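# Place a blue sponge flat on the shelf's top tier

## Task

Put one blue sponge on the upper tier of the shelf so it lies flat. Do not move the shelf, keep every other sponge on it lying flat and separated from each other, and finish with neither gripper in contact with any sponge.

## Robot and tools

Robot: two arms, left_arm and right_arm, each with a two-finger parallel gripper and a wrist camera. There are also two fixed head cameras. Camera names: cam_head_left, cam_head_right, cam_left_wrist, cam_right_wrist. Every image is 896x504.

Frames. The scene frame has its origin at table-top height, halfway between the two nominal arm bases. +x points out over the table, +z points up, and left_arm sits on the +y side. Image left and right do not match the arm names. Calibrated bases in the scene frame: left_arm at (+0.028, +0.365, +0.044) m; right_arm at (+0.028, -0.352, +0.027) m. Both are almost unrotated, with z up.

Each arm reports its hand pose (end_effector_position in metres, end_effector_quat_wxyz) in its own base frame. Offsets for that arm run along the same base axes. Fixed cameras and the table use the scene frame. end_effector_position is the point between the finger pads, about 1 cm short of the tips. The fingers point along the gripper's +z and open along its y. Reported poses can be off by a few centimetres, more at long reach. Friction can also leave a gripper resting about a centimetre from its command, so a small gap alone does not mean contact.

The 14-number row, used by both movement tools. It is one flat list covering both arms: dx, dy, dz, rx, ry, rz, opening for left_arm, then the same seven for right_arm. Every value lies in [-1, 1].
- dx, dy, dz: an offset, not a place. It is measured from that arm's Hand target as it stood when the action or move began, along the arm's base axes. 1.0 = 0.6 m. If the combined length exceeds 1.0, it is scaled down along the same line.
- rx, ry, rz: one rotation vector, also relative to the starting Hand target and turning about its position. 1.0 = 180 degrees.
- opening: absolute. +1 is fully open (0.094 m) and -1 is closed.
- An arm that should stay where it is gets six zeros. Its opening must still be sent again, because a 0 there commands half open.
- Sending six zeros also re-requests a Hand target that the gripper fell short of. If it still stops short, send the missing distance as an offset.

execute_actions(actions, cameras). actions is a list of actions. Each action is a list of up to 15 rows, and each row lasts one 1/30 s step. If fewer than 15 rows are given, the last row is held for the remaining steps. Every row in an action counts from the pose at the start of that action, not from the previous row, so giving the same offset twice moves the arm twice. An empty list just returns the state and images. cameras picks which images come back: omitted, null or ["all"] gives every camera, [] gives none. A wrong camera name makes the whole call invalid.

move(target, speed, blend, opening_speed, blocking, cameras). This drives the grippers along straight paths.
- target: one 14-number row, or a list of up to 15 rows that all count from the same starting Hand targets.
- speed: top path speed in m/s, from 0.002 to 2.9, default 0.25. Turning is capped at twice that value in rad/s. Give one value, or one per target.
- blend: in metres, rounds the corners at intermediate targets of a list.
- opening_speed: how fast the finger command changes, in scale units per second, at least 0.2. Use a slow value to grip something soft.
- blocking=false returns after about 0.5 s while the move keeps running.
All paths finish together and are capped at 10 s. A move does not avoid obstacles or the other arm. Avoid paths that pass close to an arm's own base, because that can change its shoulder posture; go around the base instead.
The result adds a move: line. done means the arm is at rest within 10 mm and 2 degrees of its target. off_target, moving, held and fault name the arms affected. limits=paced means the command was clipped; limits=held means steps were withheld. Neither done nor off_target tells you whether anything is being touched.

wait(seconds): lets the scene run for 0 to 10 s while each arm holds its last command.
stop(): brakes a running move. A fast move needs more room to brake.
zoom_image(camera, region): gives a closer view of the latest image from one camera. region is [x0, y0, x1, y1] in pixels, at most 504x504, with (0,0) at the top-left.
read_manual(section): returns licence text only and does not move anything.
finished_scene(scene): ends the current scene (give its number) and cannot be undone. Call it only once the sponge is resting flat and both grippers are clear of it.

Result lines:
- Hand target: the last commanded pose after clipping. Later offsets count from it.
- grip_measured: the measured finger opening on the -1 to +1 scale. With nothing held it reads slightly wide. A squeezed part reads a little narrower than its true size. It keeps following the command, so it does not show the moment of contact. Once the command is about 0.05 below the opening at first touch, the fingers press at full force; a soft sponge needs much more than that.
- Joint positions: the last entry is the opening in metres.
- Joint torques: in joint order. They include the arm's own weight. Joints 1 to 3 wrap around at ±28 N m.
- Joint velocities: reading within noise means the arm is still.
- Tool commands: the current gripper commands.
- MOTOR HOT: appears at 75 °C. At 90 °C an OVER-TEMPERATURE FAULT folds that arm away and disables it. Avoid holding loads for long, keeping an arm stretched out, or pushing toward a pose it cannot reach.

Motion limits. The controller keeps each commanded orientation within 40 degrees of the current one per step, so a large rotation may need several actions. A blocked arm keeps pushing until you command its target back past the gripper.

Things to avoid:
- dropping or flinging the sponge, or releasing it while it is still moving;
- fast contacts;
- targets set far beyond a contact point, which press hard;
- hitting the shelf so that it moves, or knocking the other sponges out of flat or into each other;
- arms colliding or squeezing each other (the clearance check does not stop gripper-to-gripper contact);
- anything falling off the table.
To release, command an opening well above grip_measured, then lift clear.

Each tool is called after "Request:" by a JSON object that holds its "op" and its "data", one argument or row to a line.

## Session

Request:
{"op": "execute_actions", "data": {
  "actions": []
}}

Scene clock: 0.00 s.
left_arm: end_effector_position=(+0.4062, +0.0450, +0.1053) grip_measured=+1.000 end_effector_quat_wxyz=(+0.570, -0.097, +0.805, +0.133) | right_arm: end_effector_position=(+0.4027, -0.0245, +0.1138) grip_measured=+1.000 end_effector_quat_wxyz=(+0.606, +0.063, +0.791, -0.059)
Joint positions: left_arm=[-0.056 1.587 0.449 0.792 -0.383 -0.025 0.094] | right_arm=[0.02 1.559 0.378 0.914 0.19 0.035 0.094]
Joint velocities: within noise
Joint torques (N m): no reading
Motor temperatures (°C): left_arm=[26 27 28 25 24 27 28] | right_arm=[27 29 26 27 27 28 28]
Heat: left arm: 28 °C; right arm: 29 °C.
Hand target: left_arm +0.4116, +0.0458, +0.1221; +0.590, -0.105, +0.790, +0.131 | right_arm +0.4073, -0.0259, +0.1300; +0.624, +0.070, +0.776, -0.058
Tool commands: left_gripper/opening=+1.0 right_gripper/opening=+1.0

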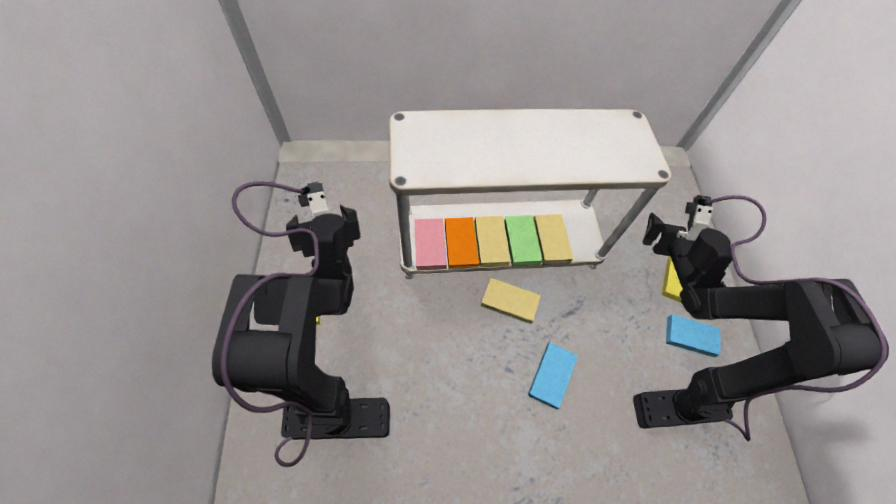

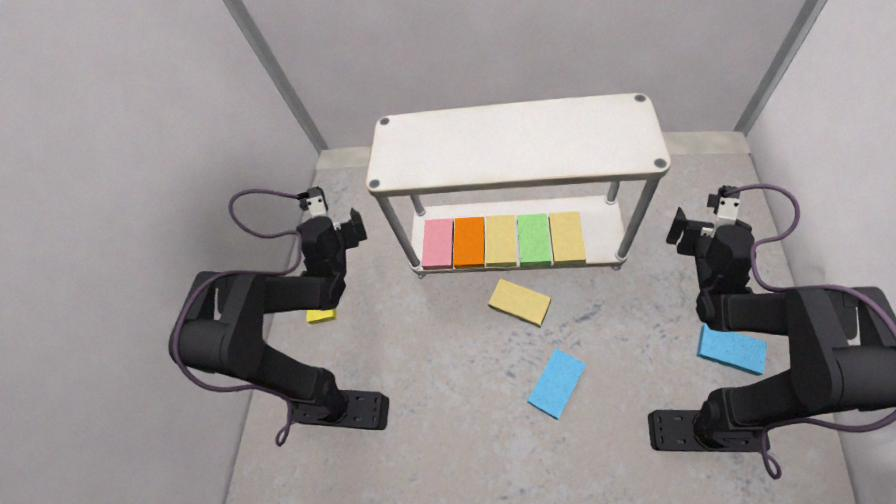

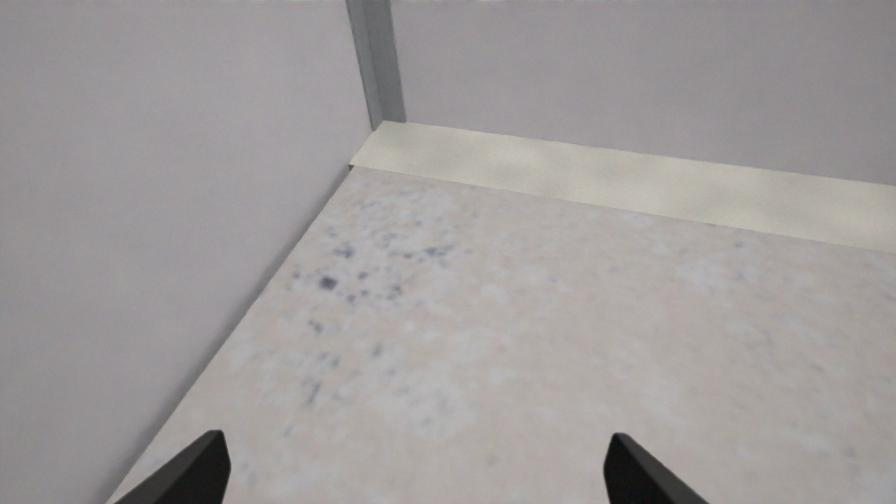

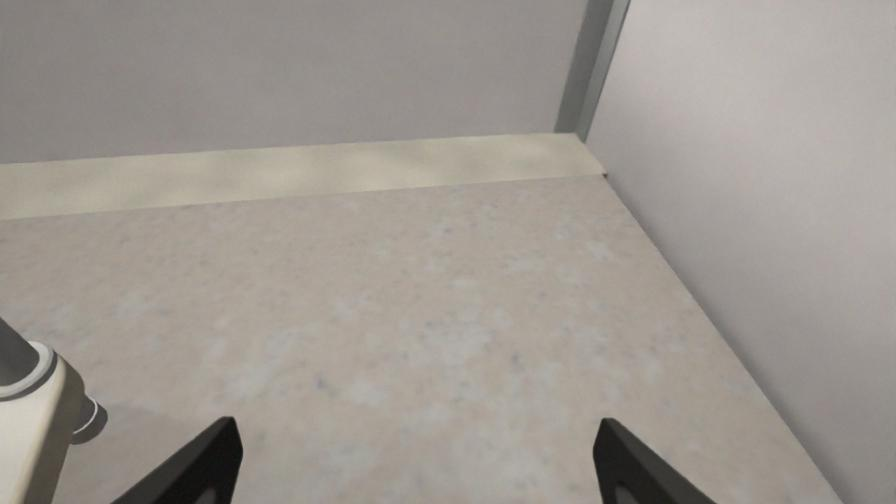

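Request:
{"op": "move", "data": {
  "target": [
    [-0.35,-0.208,0.133,-0.01,0.103,-0.105,1,0,0,0,0,0,0,1],
    [-0.586,-0.793,0.063,-0.02,0.206,-0.21,1,0,0,0,0,0,0,1]
  ],
  "blend": [0.06,0],
  "speed": 0.45
}}

Scene clock: 4.10 s.
left_arm: end_effector_position=(+0.0584, -0.4228, +0.1477) grip_measured=+1.000 end_effector_quat_wxyz=(+0.317, +0.193, +0.927, -0.049) | right_arm: end_effector_position=(+0.4027, -0.0245, +0.1138) grip_measured=+1.000 end_effector_quat_wxyz=(+0.606, +0.063, +0.791, -0.059)
Joint positions: left_arm=[-1.685 1.969 1.714 -1.133 -0.631 -1.216 0.094] | right_arm=[0.02 1.559 0.378 0.914 0.19 0.035 0.094]
Joint velocities: within noise
Joint torques (N m): left_arm=[-0.09 -6.89 8.96 0.34 -0.33 -0.09] | right_arm=[-0.1 -5.91 5.15 2.2 -0.01 0]
Motor temperatures (°C): left_arm=[26 27 28 25 24 27 28] | right_arm=[27 29 27 28 27 28 28]
Heat: left arm: 28 °C; right arm: 29 °C.
Hand target: left_arm +0.0600, -0.4300, +0.1599; +0.319, +0.180, +0.928, -0.062 | right_arm +0.4073, -0.0259, +0.1300; +0.624, +0.070, +0.776, -0.058
Off the commanded pose: left_arm 0.014 m, 2 deg | right_arm 0.017 m, 3 deg.
move: off_target (left_arm, right_arm)

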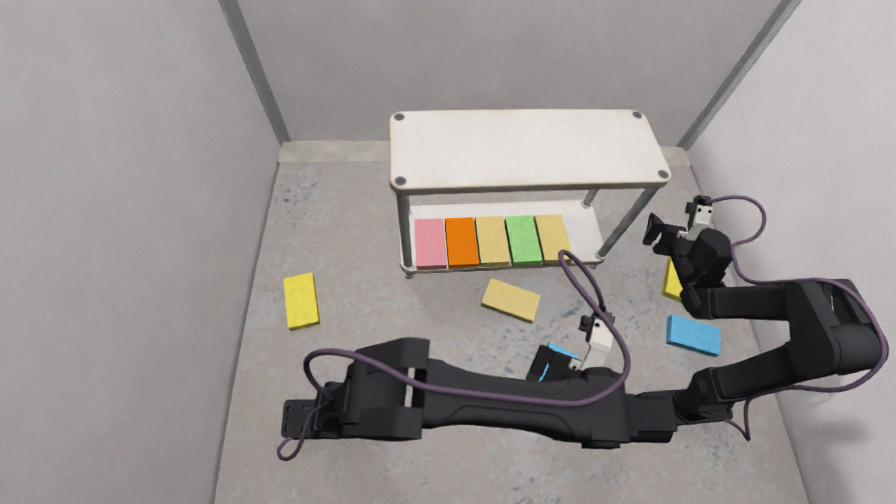

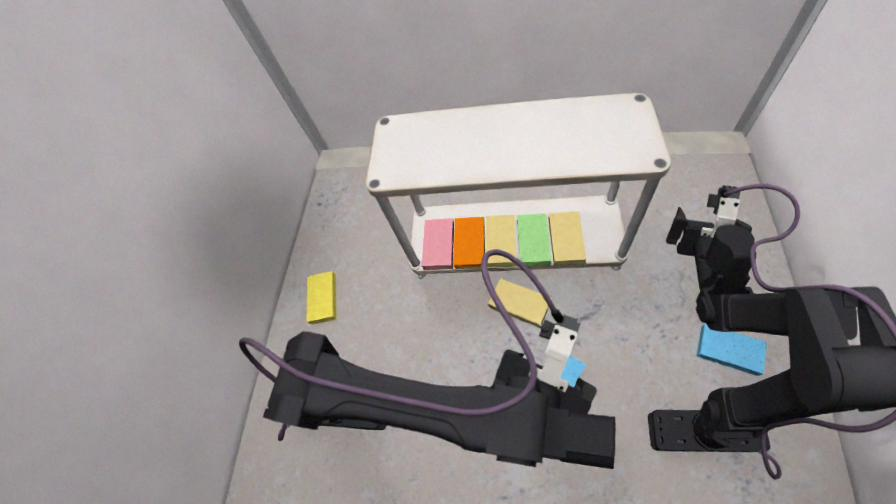

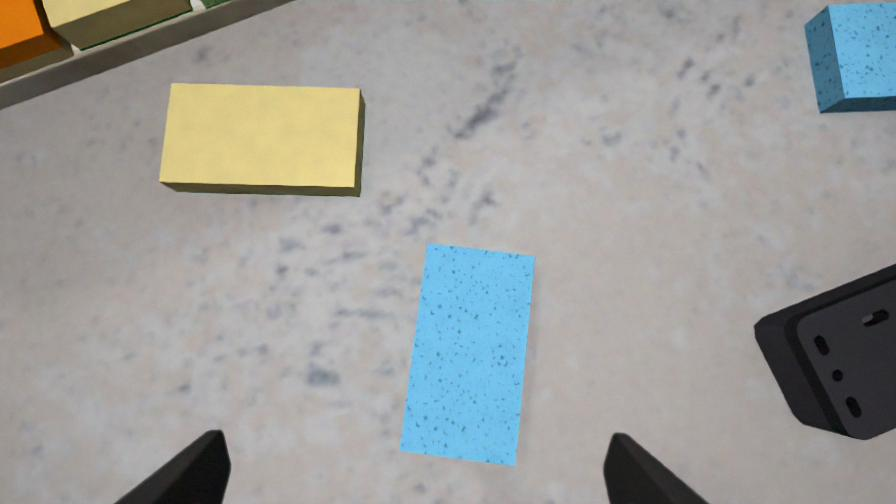

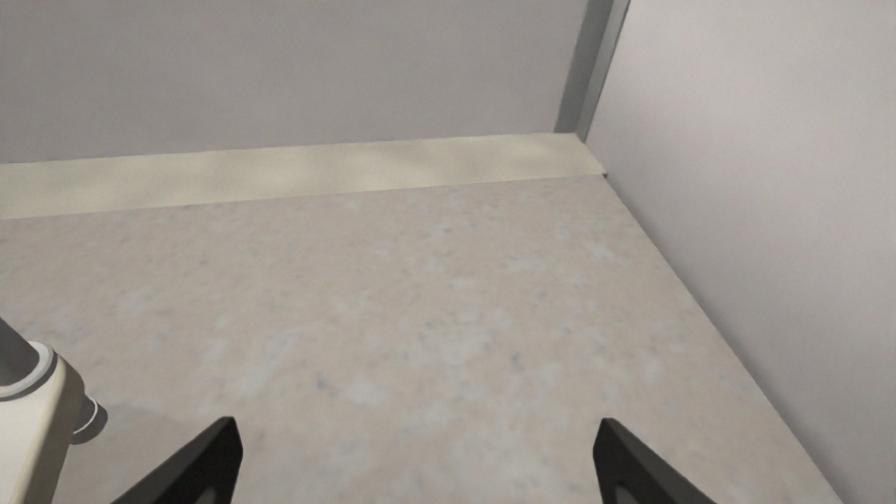

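Request:
{"op": "move", "data": {
  "target": [
    [0.019,-0.04,-0.14,0,0,-0.035,1,0,0,0,0,0,0,1],
    [0.019,-0.04,-0.304,0,0,-0.035,1,0,0,0,0,0,0,1]
  ],
  "speed": [0.25,0.15],
  "blend": [0.01,0],
  "cameras": ["cam_left_wrist","cam_head_right"]
}}

Scene clock: 7.00 s.
left_arm: end_effector_position=(+0.0718, -0.4499, -0.0228) grip_measured=+1.000 end_effector_quat_wxyz=(+0.311, +0.234, +0.919, -0.068) | right_arm: end_effector_position=(+0.4027, -0.0245, +0.1138) grip_measured=+1.000 end_effector_quat_wxyz=(+0.606, +0.063, +0.791, -0.059)
Joint positions: left_arm=[-1.634 2.204 1.352 -0.432 -0.59 -1.048 0.094] | right_arm=[0.02 1.559 0.378 0.914 0.19 0.035 0.094]
Joint velocities: within noise
Joint torques (N m): left_arm=[0.4 -8.29 3.54 0.97 -0.3 0.05] | right_arm=[-0.09 -5.91 5.16 2.19 -0.01 0]
Motor temperatures (°C): left_arm=[26 28 29 26 24 27 28] | right_arm=[27 29 27 29 27 28 28]
Heat: left arm: 29 °C; right arm: 29 °C.
Hand target: left_arm +0.0714, -0.4540, -0.0225; +0.315, +0.231, +0.917, -0.079 | right_arm +0.4073, -0.0259, +0.1300; +0.624, +0.070, +0.776, -0.058
Off the commanded pose: left_arm 0.004 m, 1 deg | right_arm 0.017 m, 3 deg.
move: off_target (right_arm)
Images, in order (width x height): cam_head_right 896x504, cam_left_wrist 896x504.

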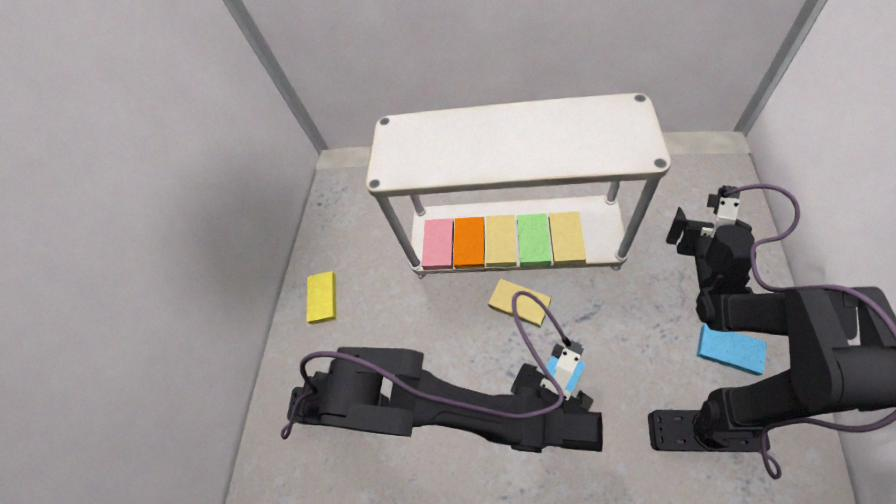

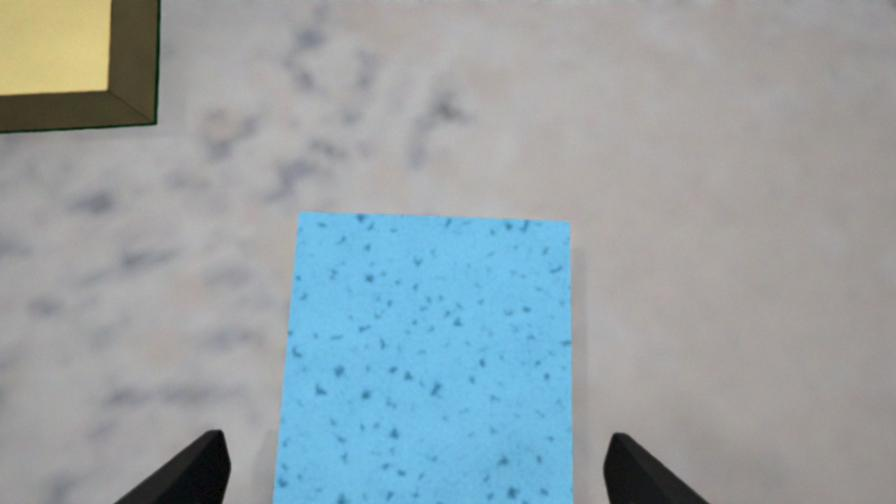

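Request:
{"op": "move", "data": {
  "target": [
    [0,0,-0.011,0,0,0,1,0,0,0,0,0,0,1],
    [0,0,-0.011,0,0,0,0.15,0,0,0,0,0,0,1],
    [0,0,0.1,0,0,0,0.15,0,0,0,0,0,0,1]
  ],
  "speed": [0.08,0.1,0.2],
  "opening_speed": 1.2,
  "cameras": ["cam_left_wrist","cam_head_right"]
}}

Scene clock: 10.97 s.
left_arm: end_effector_position=(+0.0724, -0.4390, +0.0060) grip_measured=+0.325 end_effector_quat_wxyz=(+0.308, +0.243, +0.919, -0.047) | right_arm: end_effector_position=(+0.4027, -0.0245, +0.1138) grip_measured=+1.000 end_effector_quat_wxyz=(+0.606, +0.063, +0.791, -0.059)
Joint positions: left_arm=[-1.634 2.135 1.381 -0.573 -0.59 -1.042 0.062] | right_arm=[0.02 1.559 0.378 0.914 0.19 0.035 0.094]
Joint velocities: within noise
Joint torques (N m): left_arm=[0.49 -11.38 7.75 0.43 -0.32 0.01] | right_arm=[-0.09 -5.93 5.16 2.2 -0.01 0]
Motor temperatures (°C): left_arm=[26 28 29 26 25 27 28] | right_arm=[27 30 27 30 27 28 28]
Heat: left arm: 29 °C; right arm: 30 °C.
Hand target: left_arm +0.0714, -0.4540, +0.0375; +0.315, +0.231, +0.917, -0.079 | right_arm +0.4073, -0.0259, +0.1300; +0.624, +0.070, +0.776, -0.058
Off the commanded pose: left_arm 0.035 m, 4 deg | right_arm 0.017 m, 3 deg.
move: off_target (left_arm, right_arm)
Images, in order (width x height): cam_head_right 896x504, cam_left_wrist 896x504.

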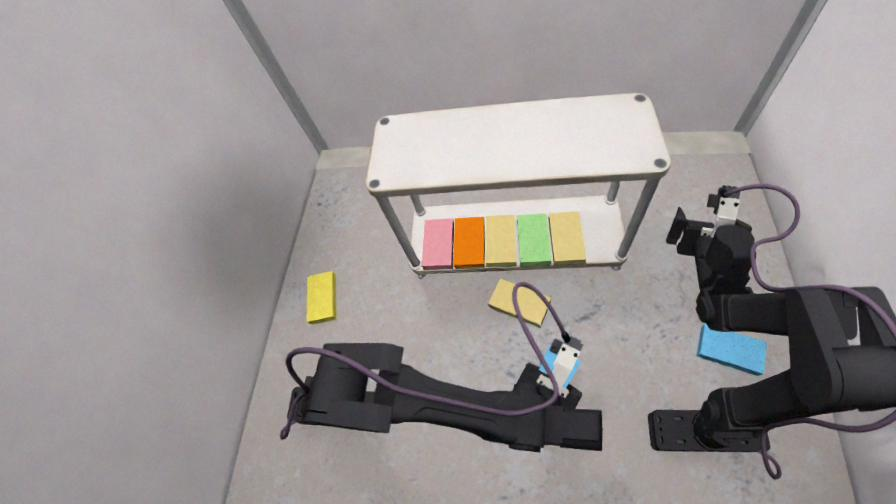

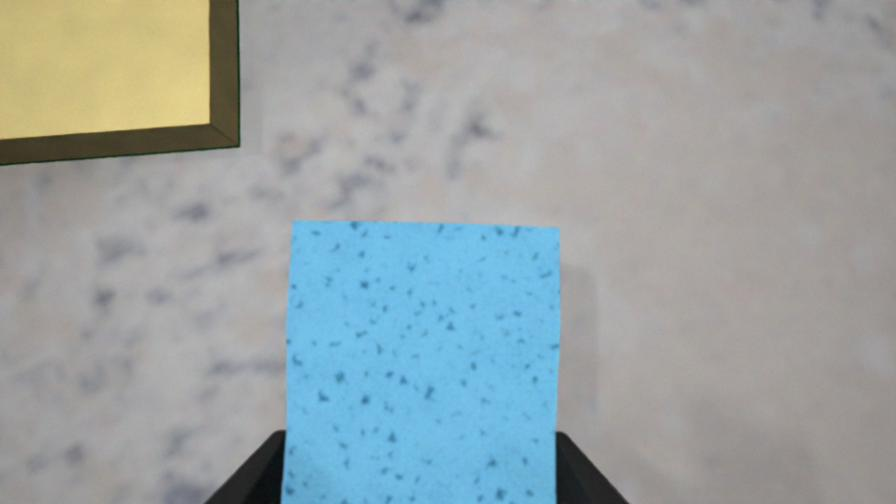

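Request:
{"op": "move", "data": {
  "target": [
    [0.131,0.157,0.588,0,0,-0.03,0.15,0,0,0,0,0,0,1],
    [0.523,0.282,0.558,0,0,-0.094,0.15,0,0,0,0,0,0,1],
    [0.523,0.282,0.505,0,0,-0.094,0.15,0,0,0,0,0,0,1]
  ],
  "speed": [0.4,0.35,0.06],
  "blend": [0.06,0.005,0]
}}

Request:
{"op": "zoom_image", "data": {
  "camera": "cam_head_left",
  "region": [380, 80, 580, 220]
}}

Scene clock: 14.67 s.
left_arm: end_effector_position=(+0.3928, -0.2818, +0.3424) grip_measured=+0.324 end_effector_quat_wxyz=(+0.318, +0.351, +0.873, -0.120) | right_arm: end_effector_position=(+0.4027, -0.0245, +0.1138) grip_measured=+1.000 end_effector_quat_wxyz=(+0.606, +0.063, +0.791, -0.059)
Joint positions: left_arm=[-0.588 2.167 2.822 -1.538 0.099 0.141 0.062] | right_arm=[0.02 1.559 0.378 0.914 0.19 0.035 0.094]
Joint velocities: within noise
Joint torques (N m): left_arm=[-0.4 -7.1 4.48 0.98 0.21 0.05] | right_arm=[-0.09 -5.91 5.15 2.2 -0.01 0]
Motor temperatures (°C): left_arm=[26 29 29 26 25 27 28] | right_arm=[27 30 27 31 27 28 28]
Heat: left arm: 29 °C; right arm: 31 °C.
Hand target: left_arm +0.3852, -0.2848, +0.3405; +0.300, +0.363, +0.873, -0.125 | right_arm +0.4073, -0.0259, +0.1300; +0.624, +0.070, +0.776, -0.058
Off the commanded pose: left_arm 0.008 m, 3 deg | right_arm 0.017 m, 3 deg.
elbow stopped short (left arm): the move would have taken joint 3 (elbow) straighter than the controller allows.
joint sent to its limit (left arm) — joint 4 (wrist pitch), lower limit. The joint targets are off in position, not in orientation.
move: off_target (left_arm, right_arm)

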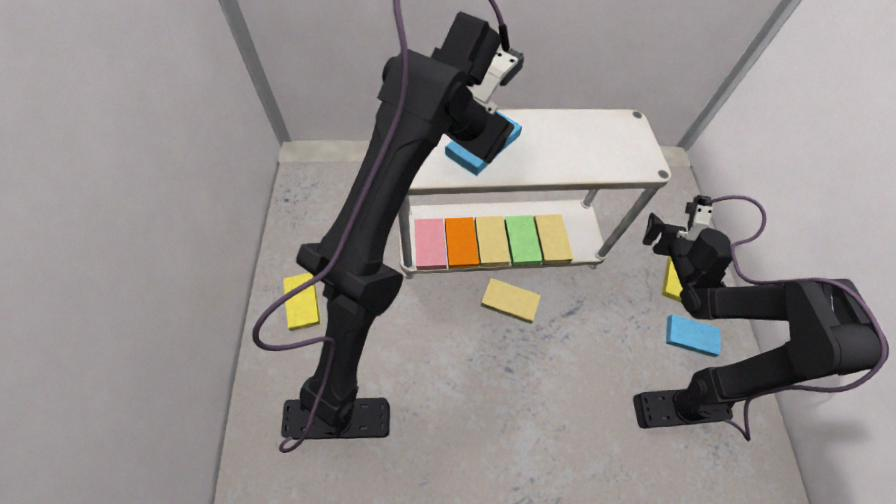

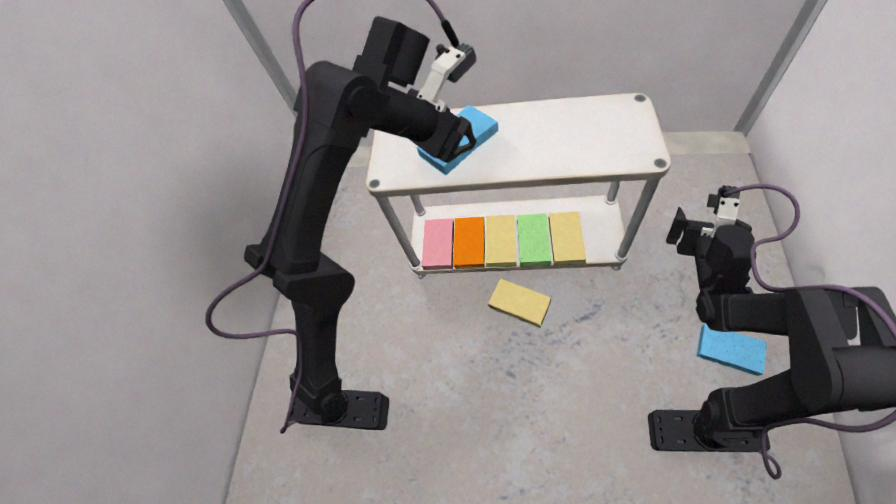

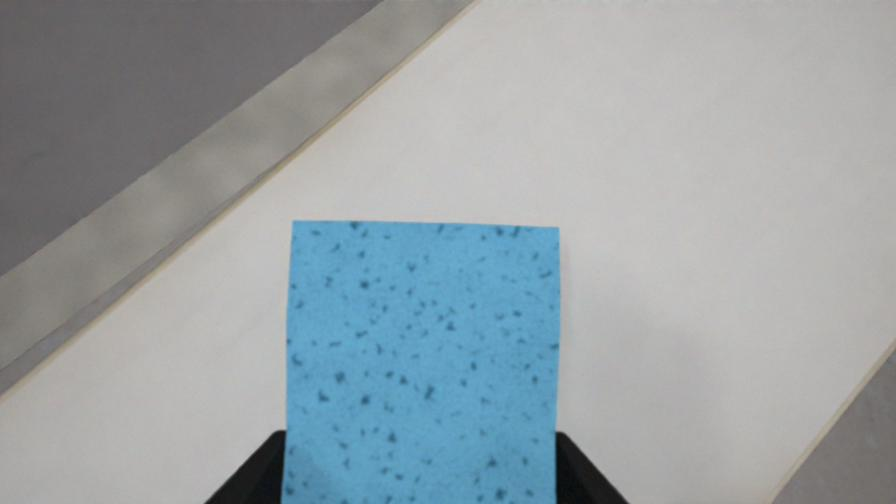

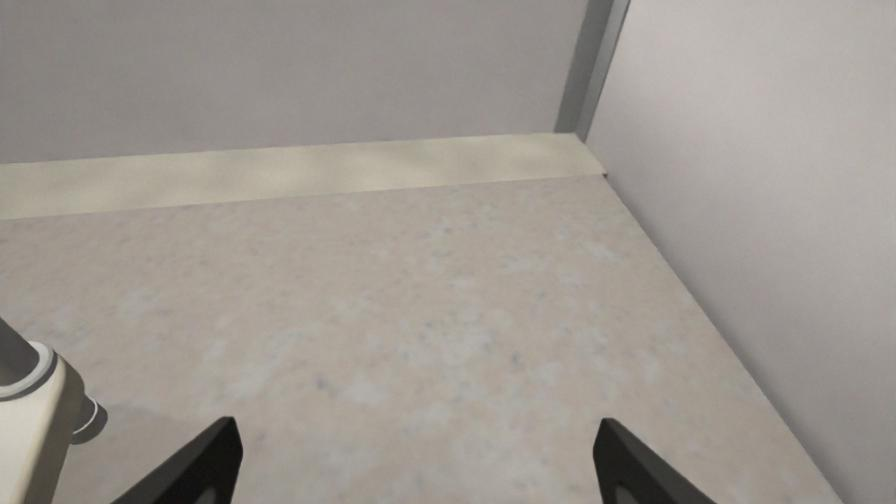

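Scaled by 2.520 from the camera's 896x504 image, which has a finer 1280x720 frame.

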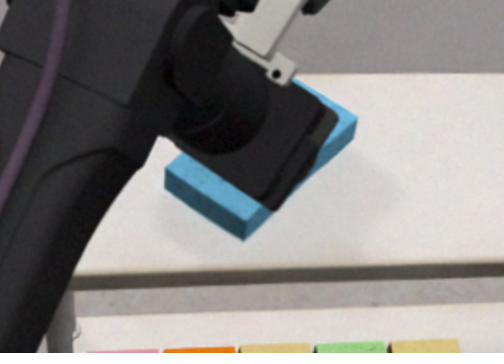

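Request:
{"op": "move", "data": {
  "target": [
    [-0.013,0.008,-0.012,0,0,0,0.15,0,0,0,0,0,0,1],
    [-0.013,0.008,-0.038,0,0,0,0.15,0,0,0,0,0,0,1]
  ],
  "speed": [0.08,0.05]
}}

Request:
{"op": "zoom_image", "data": {
  "camera": "cam_head_left",
  "region": [380, 80, 580, 220]
}}

Scene clock: 16.13 s.
left_arm: end_effector_position=(+0.3921, -0.2812, +0.3352) grip_measured=+0.324 end_effector_quat_wxyz=(+0.338, +0.355, +0.863, -0.123) | right_arm: end_effector_position=(+0.4027, -0.0245, +0.1138) grip_measured=+1.000 end_effector_quat_wxyz=(+0.606, +0.063, +0.791, -0.059)
Joint positions: left_arm=[-0.587 1.958 2.389 -1.272 0.102 0.154 0.062] | right_arm=[0.02 1.559 0.378 0.914 0.19 0.035 0.094]
Joint velocities: within noise
Joint torques (N m): left_arm=[-0.42 -7.35 1.99 0.85 0.16 0.02] | right_arm=[-0.1 -5.91 5.15 2.2 -0.01 0]
Motor temperatures (°C): left_arm=[26 29 29 26 25 27 28] | right_arm=[27 30 27 31 27 28 28]
Heat: left arm: 29 °C; right arm: 31 °C.
Hand target: left_arm +0.3774, -0.2800, +0.3177; +0.300, +0.363, +0.873, -0.125 | right_arm +0.4073, -0.0259, +0.1300; +0.624, +0.070, +0.776, -0.058
Off the commanded pose: left_arm 0.023 m, 5 deg | right_arm 0.017 m, 3 deg.
move: off_target (left_arm, right_arm)

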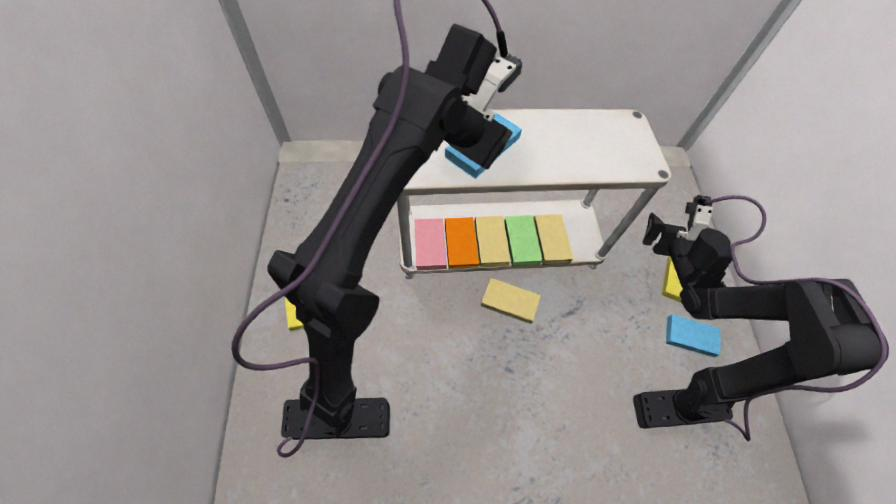

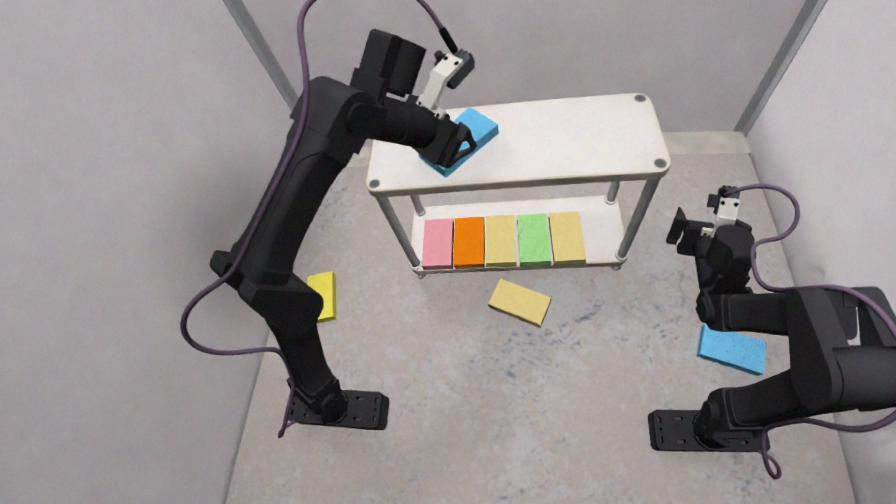

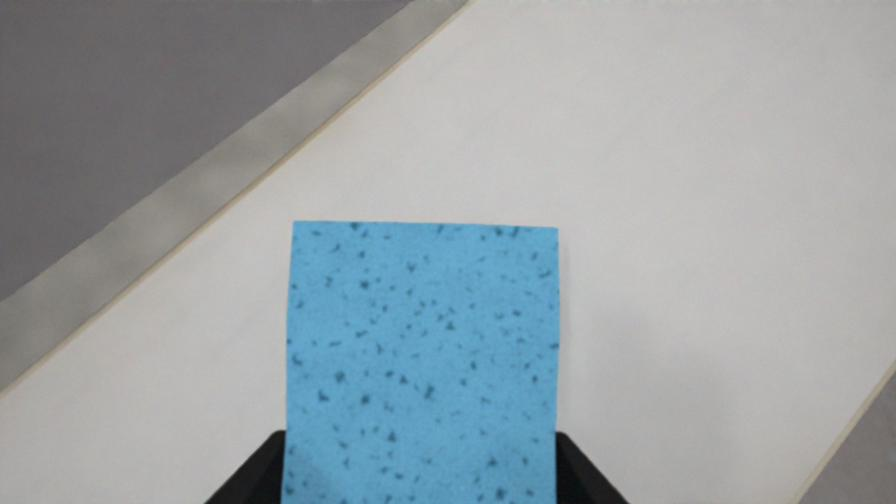

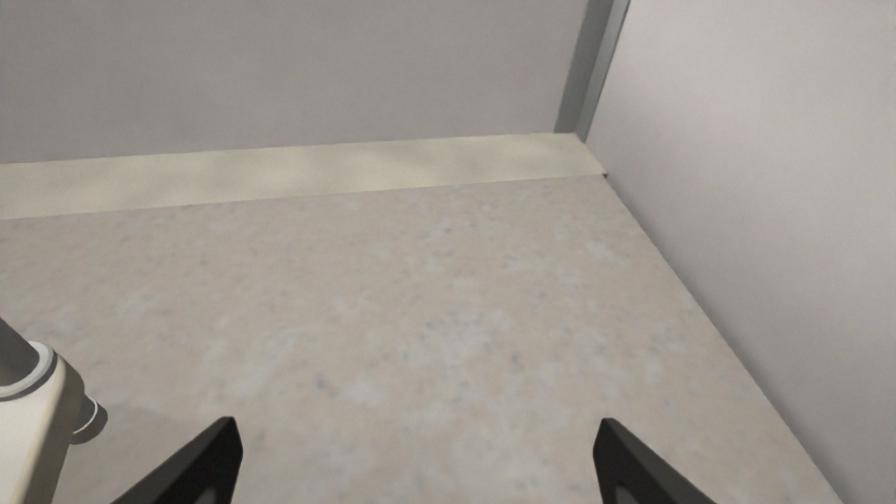

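Scaled by 2.520 from the camera's 896x504 image, which has a finer 1280x720 frame.

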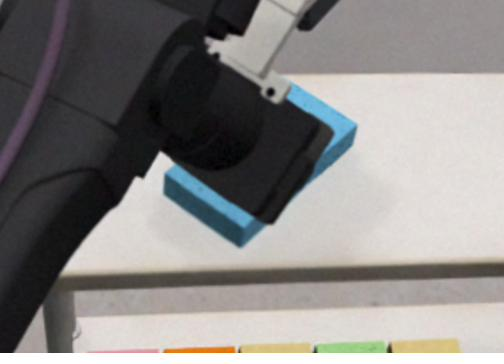

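Request:
{"op": "move", "data": {
  "target": [0.008,0,0.005,0.024,0.025,0,0.15,0,0,0,0,0,0,1],
  "speed": 0.06,
  "cameras": ["cam_head_left","cam_left_wrist"]
}}

Request:
{"op": "zoom_image", "data": {
  "camera": "cam_head_left",
  "region": [380, 80, 580, 220]
}}

Scene clock: 18.23 s.
left_arm: end_effector_position=(+0.3928, -0.2816, +0.3348) grip_measured=+0.324 end_effector_quat_wxyz=(+0.310, +0.358, +0.873, -0.117) | right_arm: end_effector_position=(+0.4027, -0.0245, +0.1138) grip_measured=+1.000 end_effector_quat_wxyz=(+0.606, +0.063, +0.791, -0.059)
Joint positions: left_arm=[-0.587 2.126 2.714 -1.49 0.102 0.157 0.062] | right_arm=[0.02 1.559 0.378 0.914 0.19 0.035 0.094]
Joint velocities: within noise
Joint torques (N m): left_arm=[-0.46 -5.75 5.81 0.53 -0.01 0.04] | right_arm=[-0.09 -5.91 5.15 2.2 -0.01 0]
Motor temperatures (°C): left_arm=[26 29 29 26 25 27 28] | right_arm=[27 30 27 31 27 28 28]
Heat: left arm: 29 °C; right arm: 31 °C.
Hand target: left_arm +0.3822, -0.2800, +0.3207; +0.252, +0.369, +0.888, -0.106 | right_arm +0.4073, -0.0259, +0.1300; +0.624, +0.070, +0.776, -0.058
Off the commanded pose: left_arm 0.018 m, 7 deg | right_arm 0.017 m, 3 deg.
joint sent to its limit (left arm) — joint 4 (wrist pitch), lower limit. The joint targets are off in position, not in orientation.
move: off_target (left_arm, right_arm)
Images, in order (width x height): cam_head_left 896x504, cam_left_wrist 896x504.

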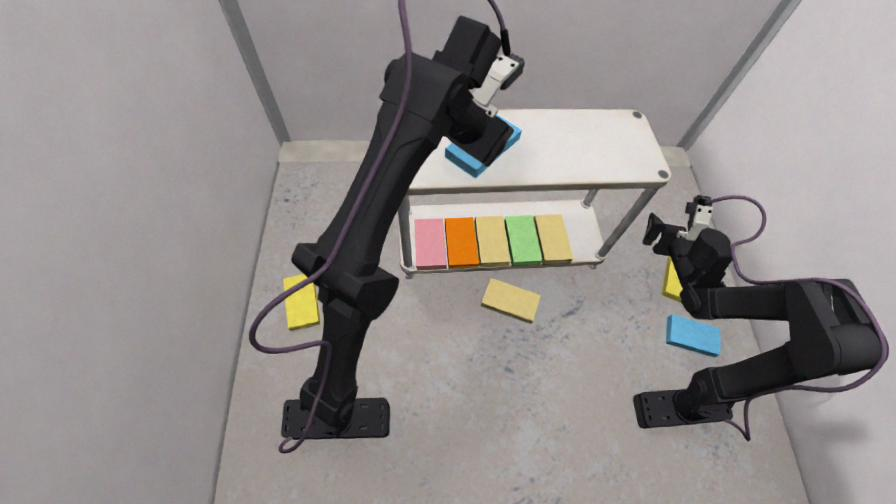

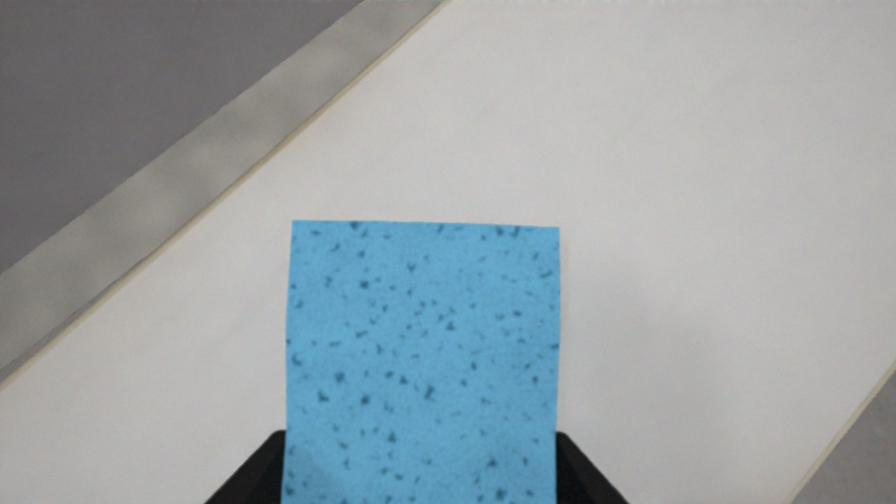

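Scaled by 2.520 from the camera's 896x504 image, which has a finer 1280x720 frame.

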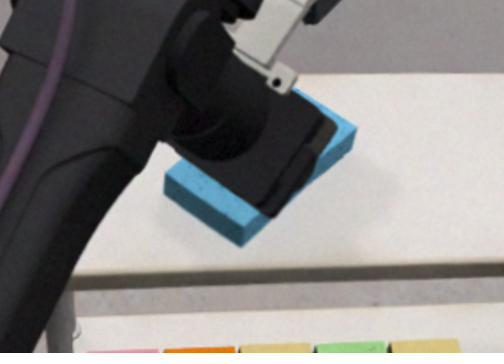

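Request:
{"op": "move", "data": {
  "target": [0.012,0,-0.02,0,0,0,0.15,0,0,0,0,0,0,1],
  "speed": 0.06,
  "cameras": ["cam_left_wrist","cam_head_left"]
}}

Request:
{"op": "zoom_image", "data": {
  "camera": "cam_head_left",
  "region": [420, 90, 560, 200]
}}

Scene clock: 19.50 s.
left_arm: end_effector_position=(+0.3931, -0.2818, +0.3340) grip_measured=+0.324 end_effector_quat_wxyz=(+0.309, +0.359, +0.873, -0.116) | right_arm: end_effector_position=(+0.4027, -0.0245, +0.1138) grip_measured=+1.000 end_effector_quat_wxyz=(+0.606, +0.063, +0.791, -0.059)
Joint positions: left_arm=[-0.587 2.135 2.73 -1.5 0.102 0.159 0.062] | right_arm=[0.02 1.559 0.378 0.914 0.19 0.035 0.094]
Joint velocities: within noise
Joint torques (N m): left_arm=[0.31 -4.57 4.82 0.63 0.06 0.04] | right_arm=[-0.09 -5.91 5.15 2.19 -0.01 0]
Motor temperatures (°C): left_arm=[26 29 29 26 24 27 28] | right_arm=[27 30 27 32 27 28 28]
Heat: left arm: 29 °C; right arm: 32 °C.
Hand target: left_arm +0.3894, -0.2800, +0.3087; +0.252, +0.369, +0.888, -0.106 | right_arm +0.4073, -0.0259, +0.1300; +0.624, +0.070, +0.776, -0.058
Off the commanded pose: left_arm 0.026 m, 7 deg | right_arm 0.017 m, 3 deg.
joint sent to its limit (left arm) — joint 4 (wrist pitch), lower limit. The joint targets are off in position, not in orientation.
move: off_target (left_arm, right_arm)
Images, in order (width x height): cam_head_left 896x504, cam_left_wrist 896x504.

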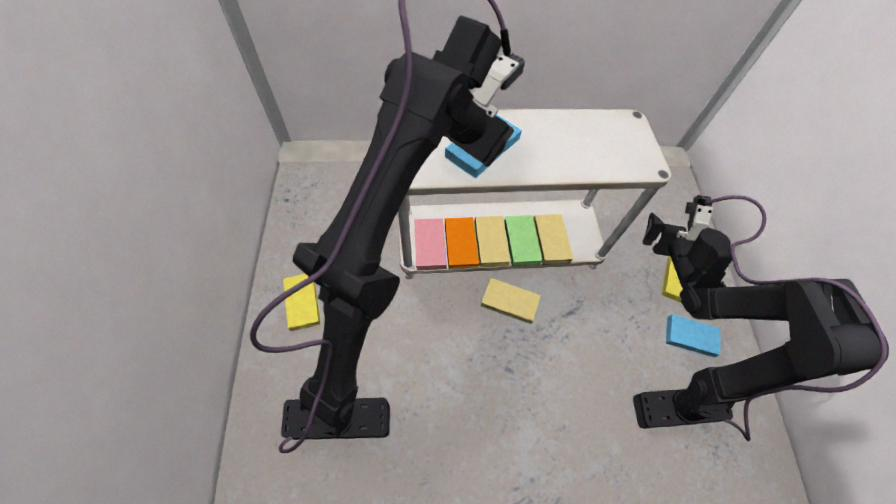

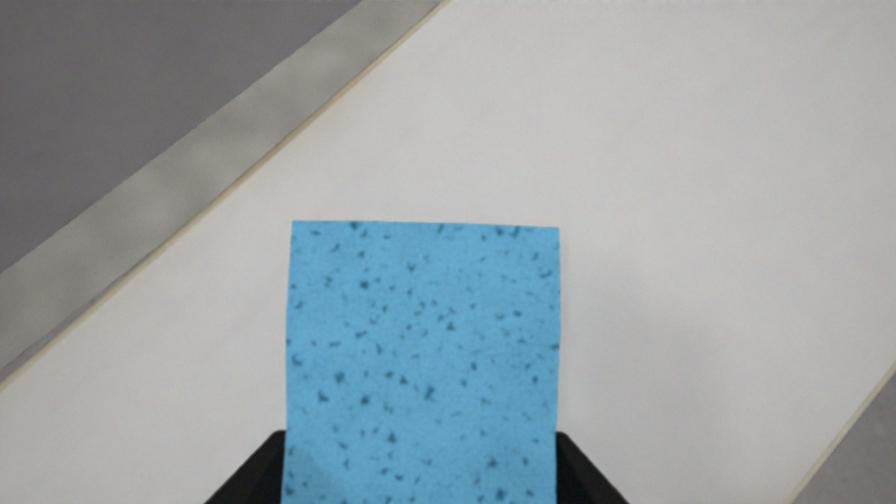

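Scaled by 3.600 from the camera's 896x504 image, which has a finer 1280x720 frame.

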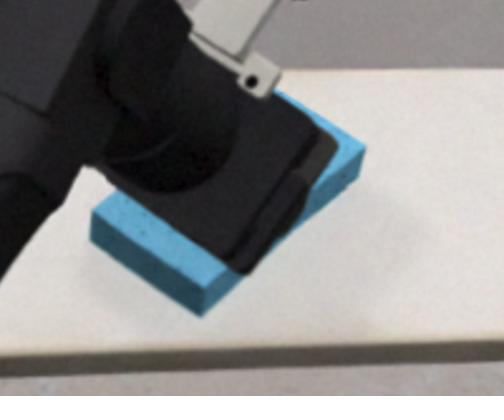

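Request:
{"op": "move", "data": {
  "target": [0,0,0,-0.014,-0.0145,0,0.15,0,0,0,0,0,0,1],
  "speed": 0.06,
  "cameras": ["cam_left_wrist"]
}}

Request:
{"op": "wait", "data": {
  "seconds": 0.1,
  "cameras": ["cam_head_left"]
}}

Request:
{"op": "zoom_image", "data": {
  "camera": "cam_head_left",
  "region": [420, 90, 560, 200]
}}

Scene clock: 20.73 s.
left_arm: end_effector_position=(+0.3927, -0.2820, +0.3340) grip_measured=+0.324 end_effector_quat_wxyz=(+0.319, +0.358, +0.869, -0.121) | right_arm: end_effector_position=(+0.4027, -0.0245, +0.1138) grip_measured=+1.000 end_effector_quat_wxyz=(+0.606, +0.063, +0.791, -0.059)
Joint positions: left_arm=[-0.585 2.047 2.556 -1.391 0.108 0.157 0.062] | right_arm=[0.02 1.559 0.378 0.914 0.19 0.035 0.094]
Joint velocities: within noise
Joint torques (N m): left_arm=[0.64 -6.19 1.37 0.98 0.11 0.04] | right_arm=[-0.09 -5.91 5.15 2.2 -0.01 0]
Motor temperatures (°C): left_arm=[26 29 29 26 24 27 28] | right_arm=[27 30 27 32 27 28 28]
Heat: left arm: 29 °C; right arm: 32 °C.
Hand target: left_arm +0.3894, -0.2800, +0.3087; +0.280, +0.366, +0.880, -0.117 | right_arm +0.4073, -0.0259, +0.1300; +0.624, +0.070, +0.776, -0.058
Off the commanded pose: left_arm 0.026 m, 5 deg | right_arm 0.017 m, 3 deg.
move: off_target (left_arm, right_arm)
Images, in order (width x height): cam_left_wrist 896x504.

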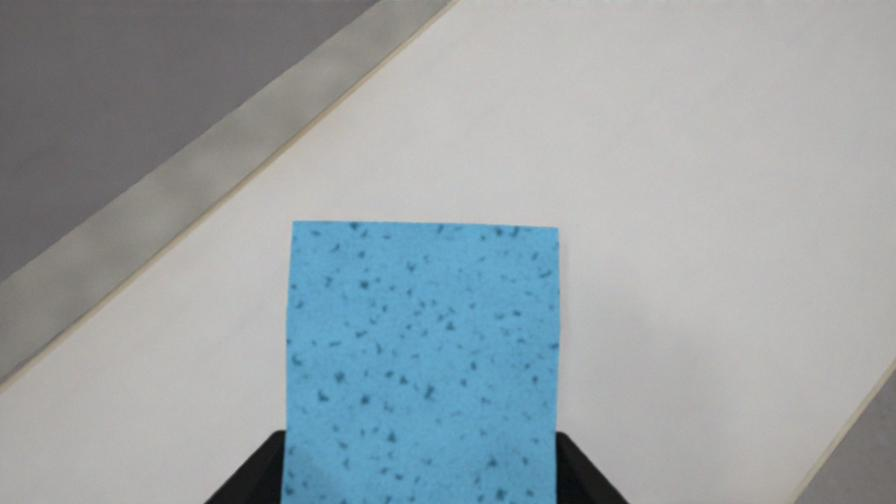

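Scene clock: 20.83 s.
left_arm: end_effector_position=(+0.3927, -0.2820, +0.3340) grip_measured=+0.324 end_effector_quat_wxyz=(+0.319, +0.358, +0.869, -0.121) | right_arm: end_effector_position=(+0.4027, -0.0245, +0.1138) grip_measured=+1.000 end_effector_quat_wxyz=(+0.606, +0.063, +0.791, -0.059)
Joint positions: left_arm=[-0.585 2.047 2.556 -1.391 0.108 0.157 0.062] | right_arm=[0.02 1.559 0.378 0.914 0.19 0.035 0.094]
Joint velocities: within noise
Joint torques (N m): left_arm=[0.68 -6.2 1.4 0.96 0.12 0.05] | right_arm=[-0.1 -5.91 5.16 2.2 -0.01 0]
Motor temperatures (°C): left_arm=[26 29 29 26 24 27 28] | right_arm=[27 30 27 32 27 28 28]
Heat: left arm: 29 °C; right arm: 32 °C.
Hand target: left_arm +0.3894, -0.2800, +0.3087; +0.280, +0.366, +0.880, -0.117 | right_arm +0.4073, -0.0259, +0.1300; +0.624, +0.070, +0.776, -0.058
Tool commands: left_gripper/opening=+0.15 right_gripper/opening=+1.0
Off the commanded pose: left_arm 0.026 m, 5 deg | right_arm 0.017 m, 3 deg.
wait: 0.10 s; no rest
Images, in order (width x height): cam_head_left 896x504.

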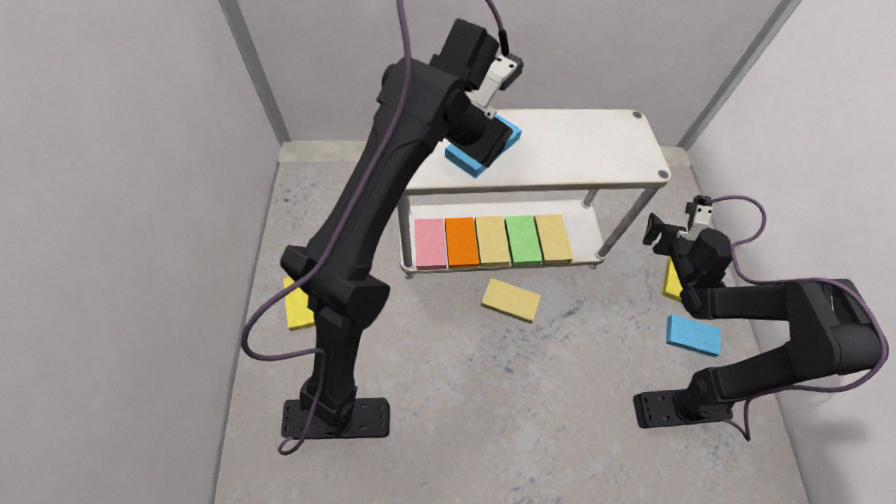

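Scaled by 3.600 from the camera's 896x504 image, which has a finer 1280x720 frame.

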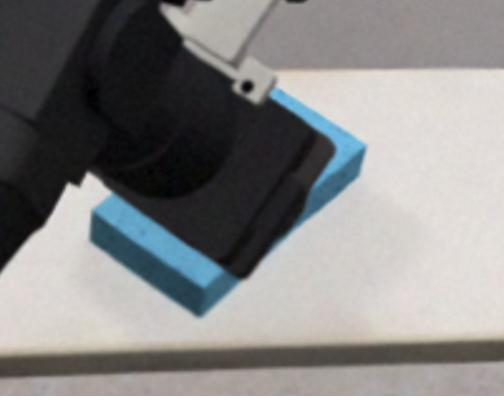

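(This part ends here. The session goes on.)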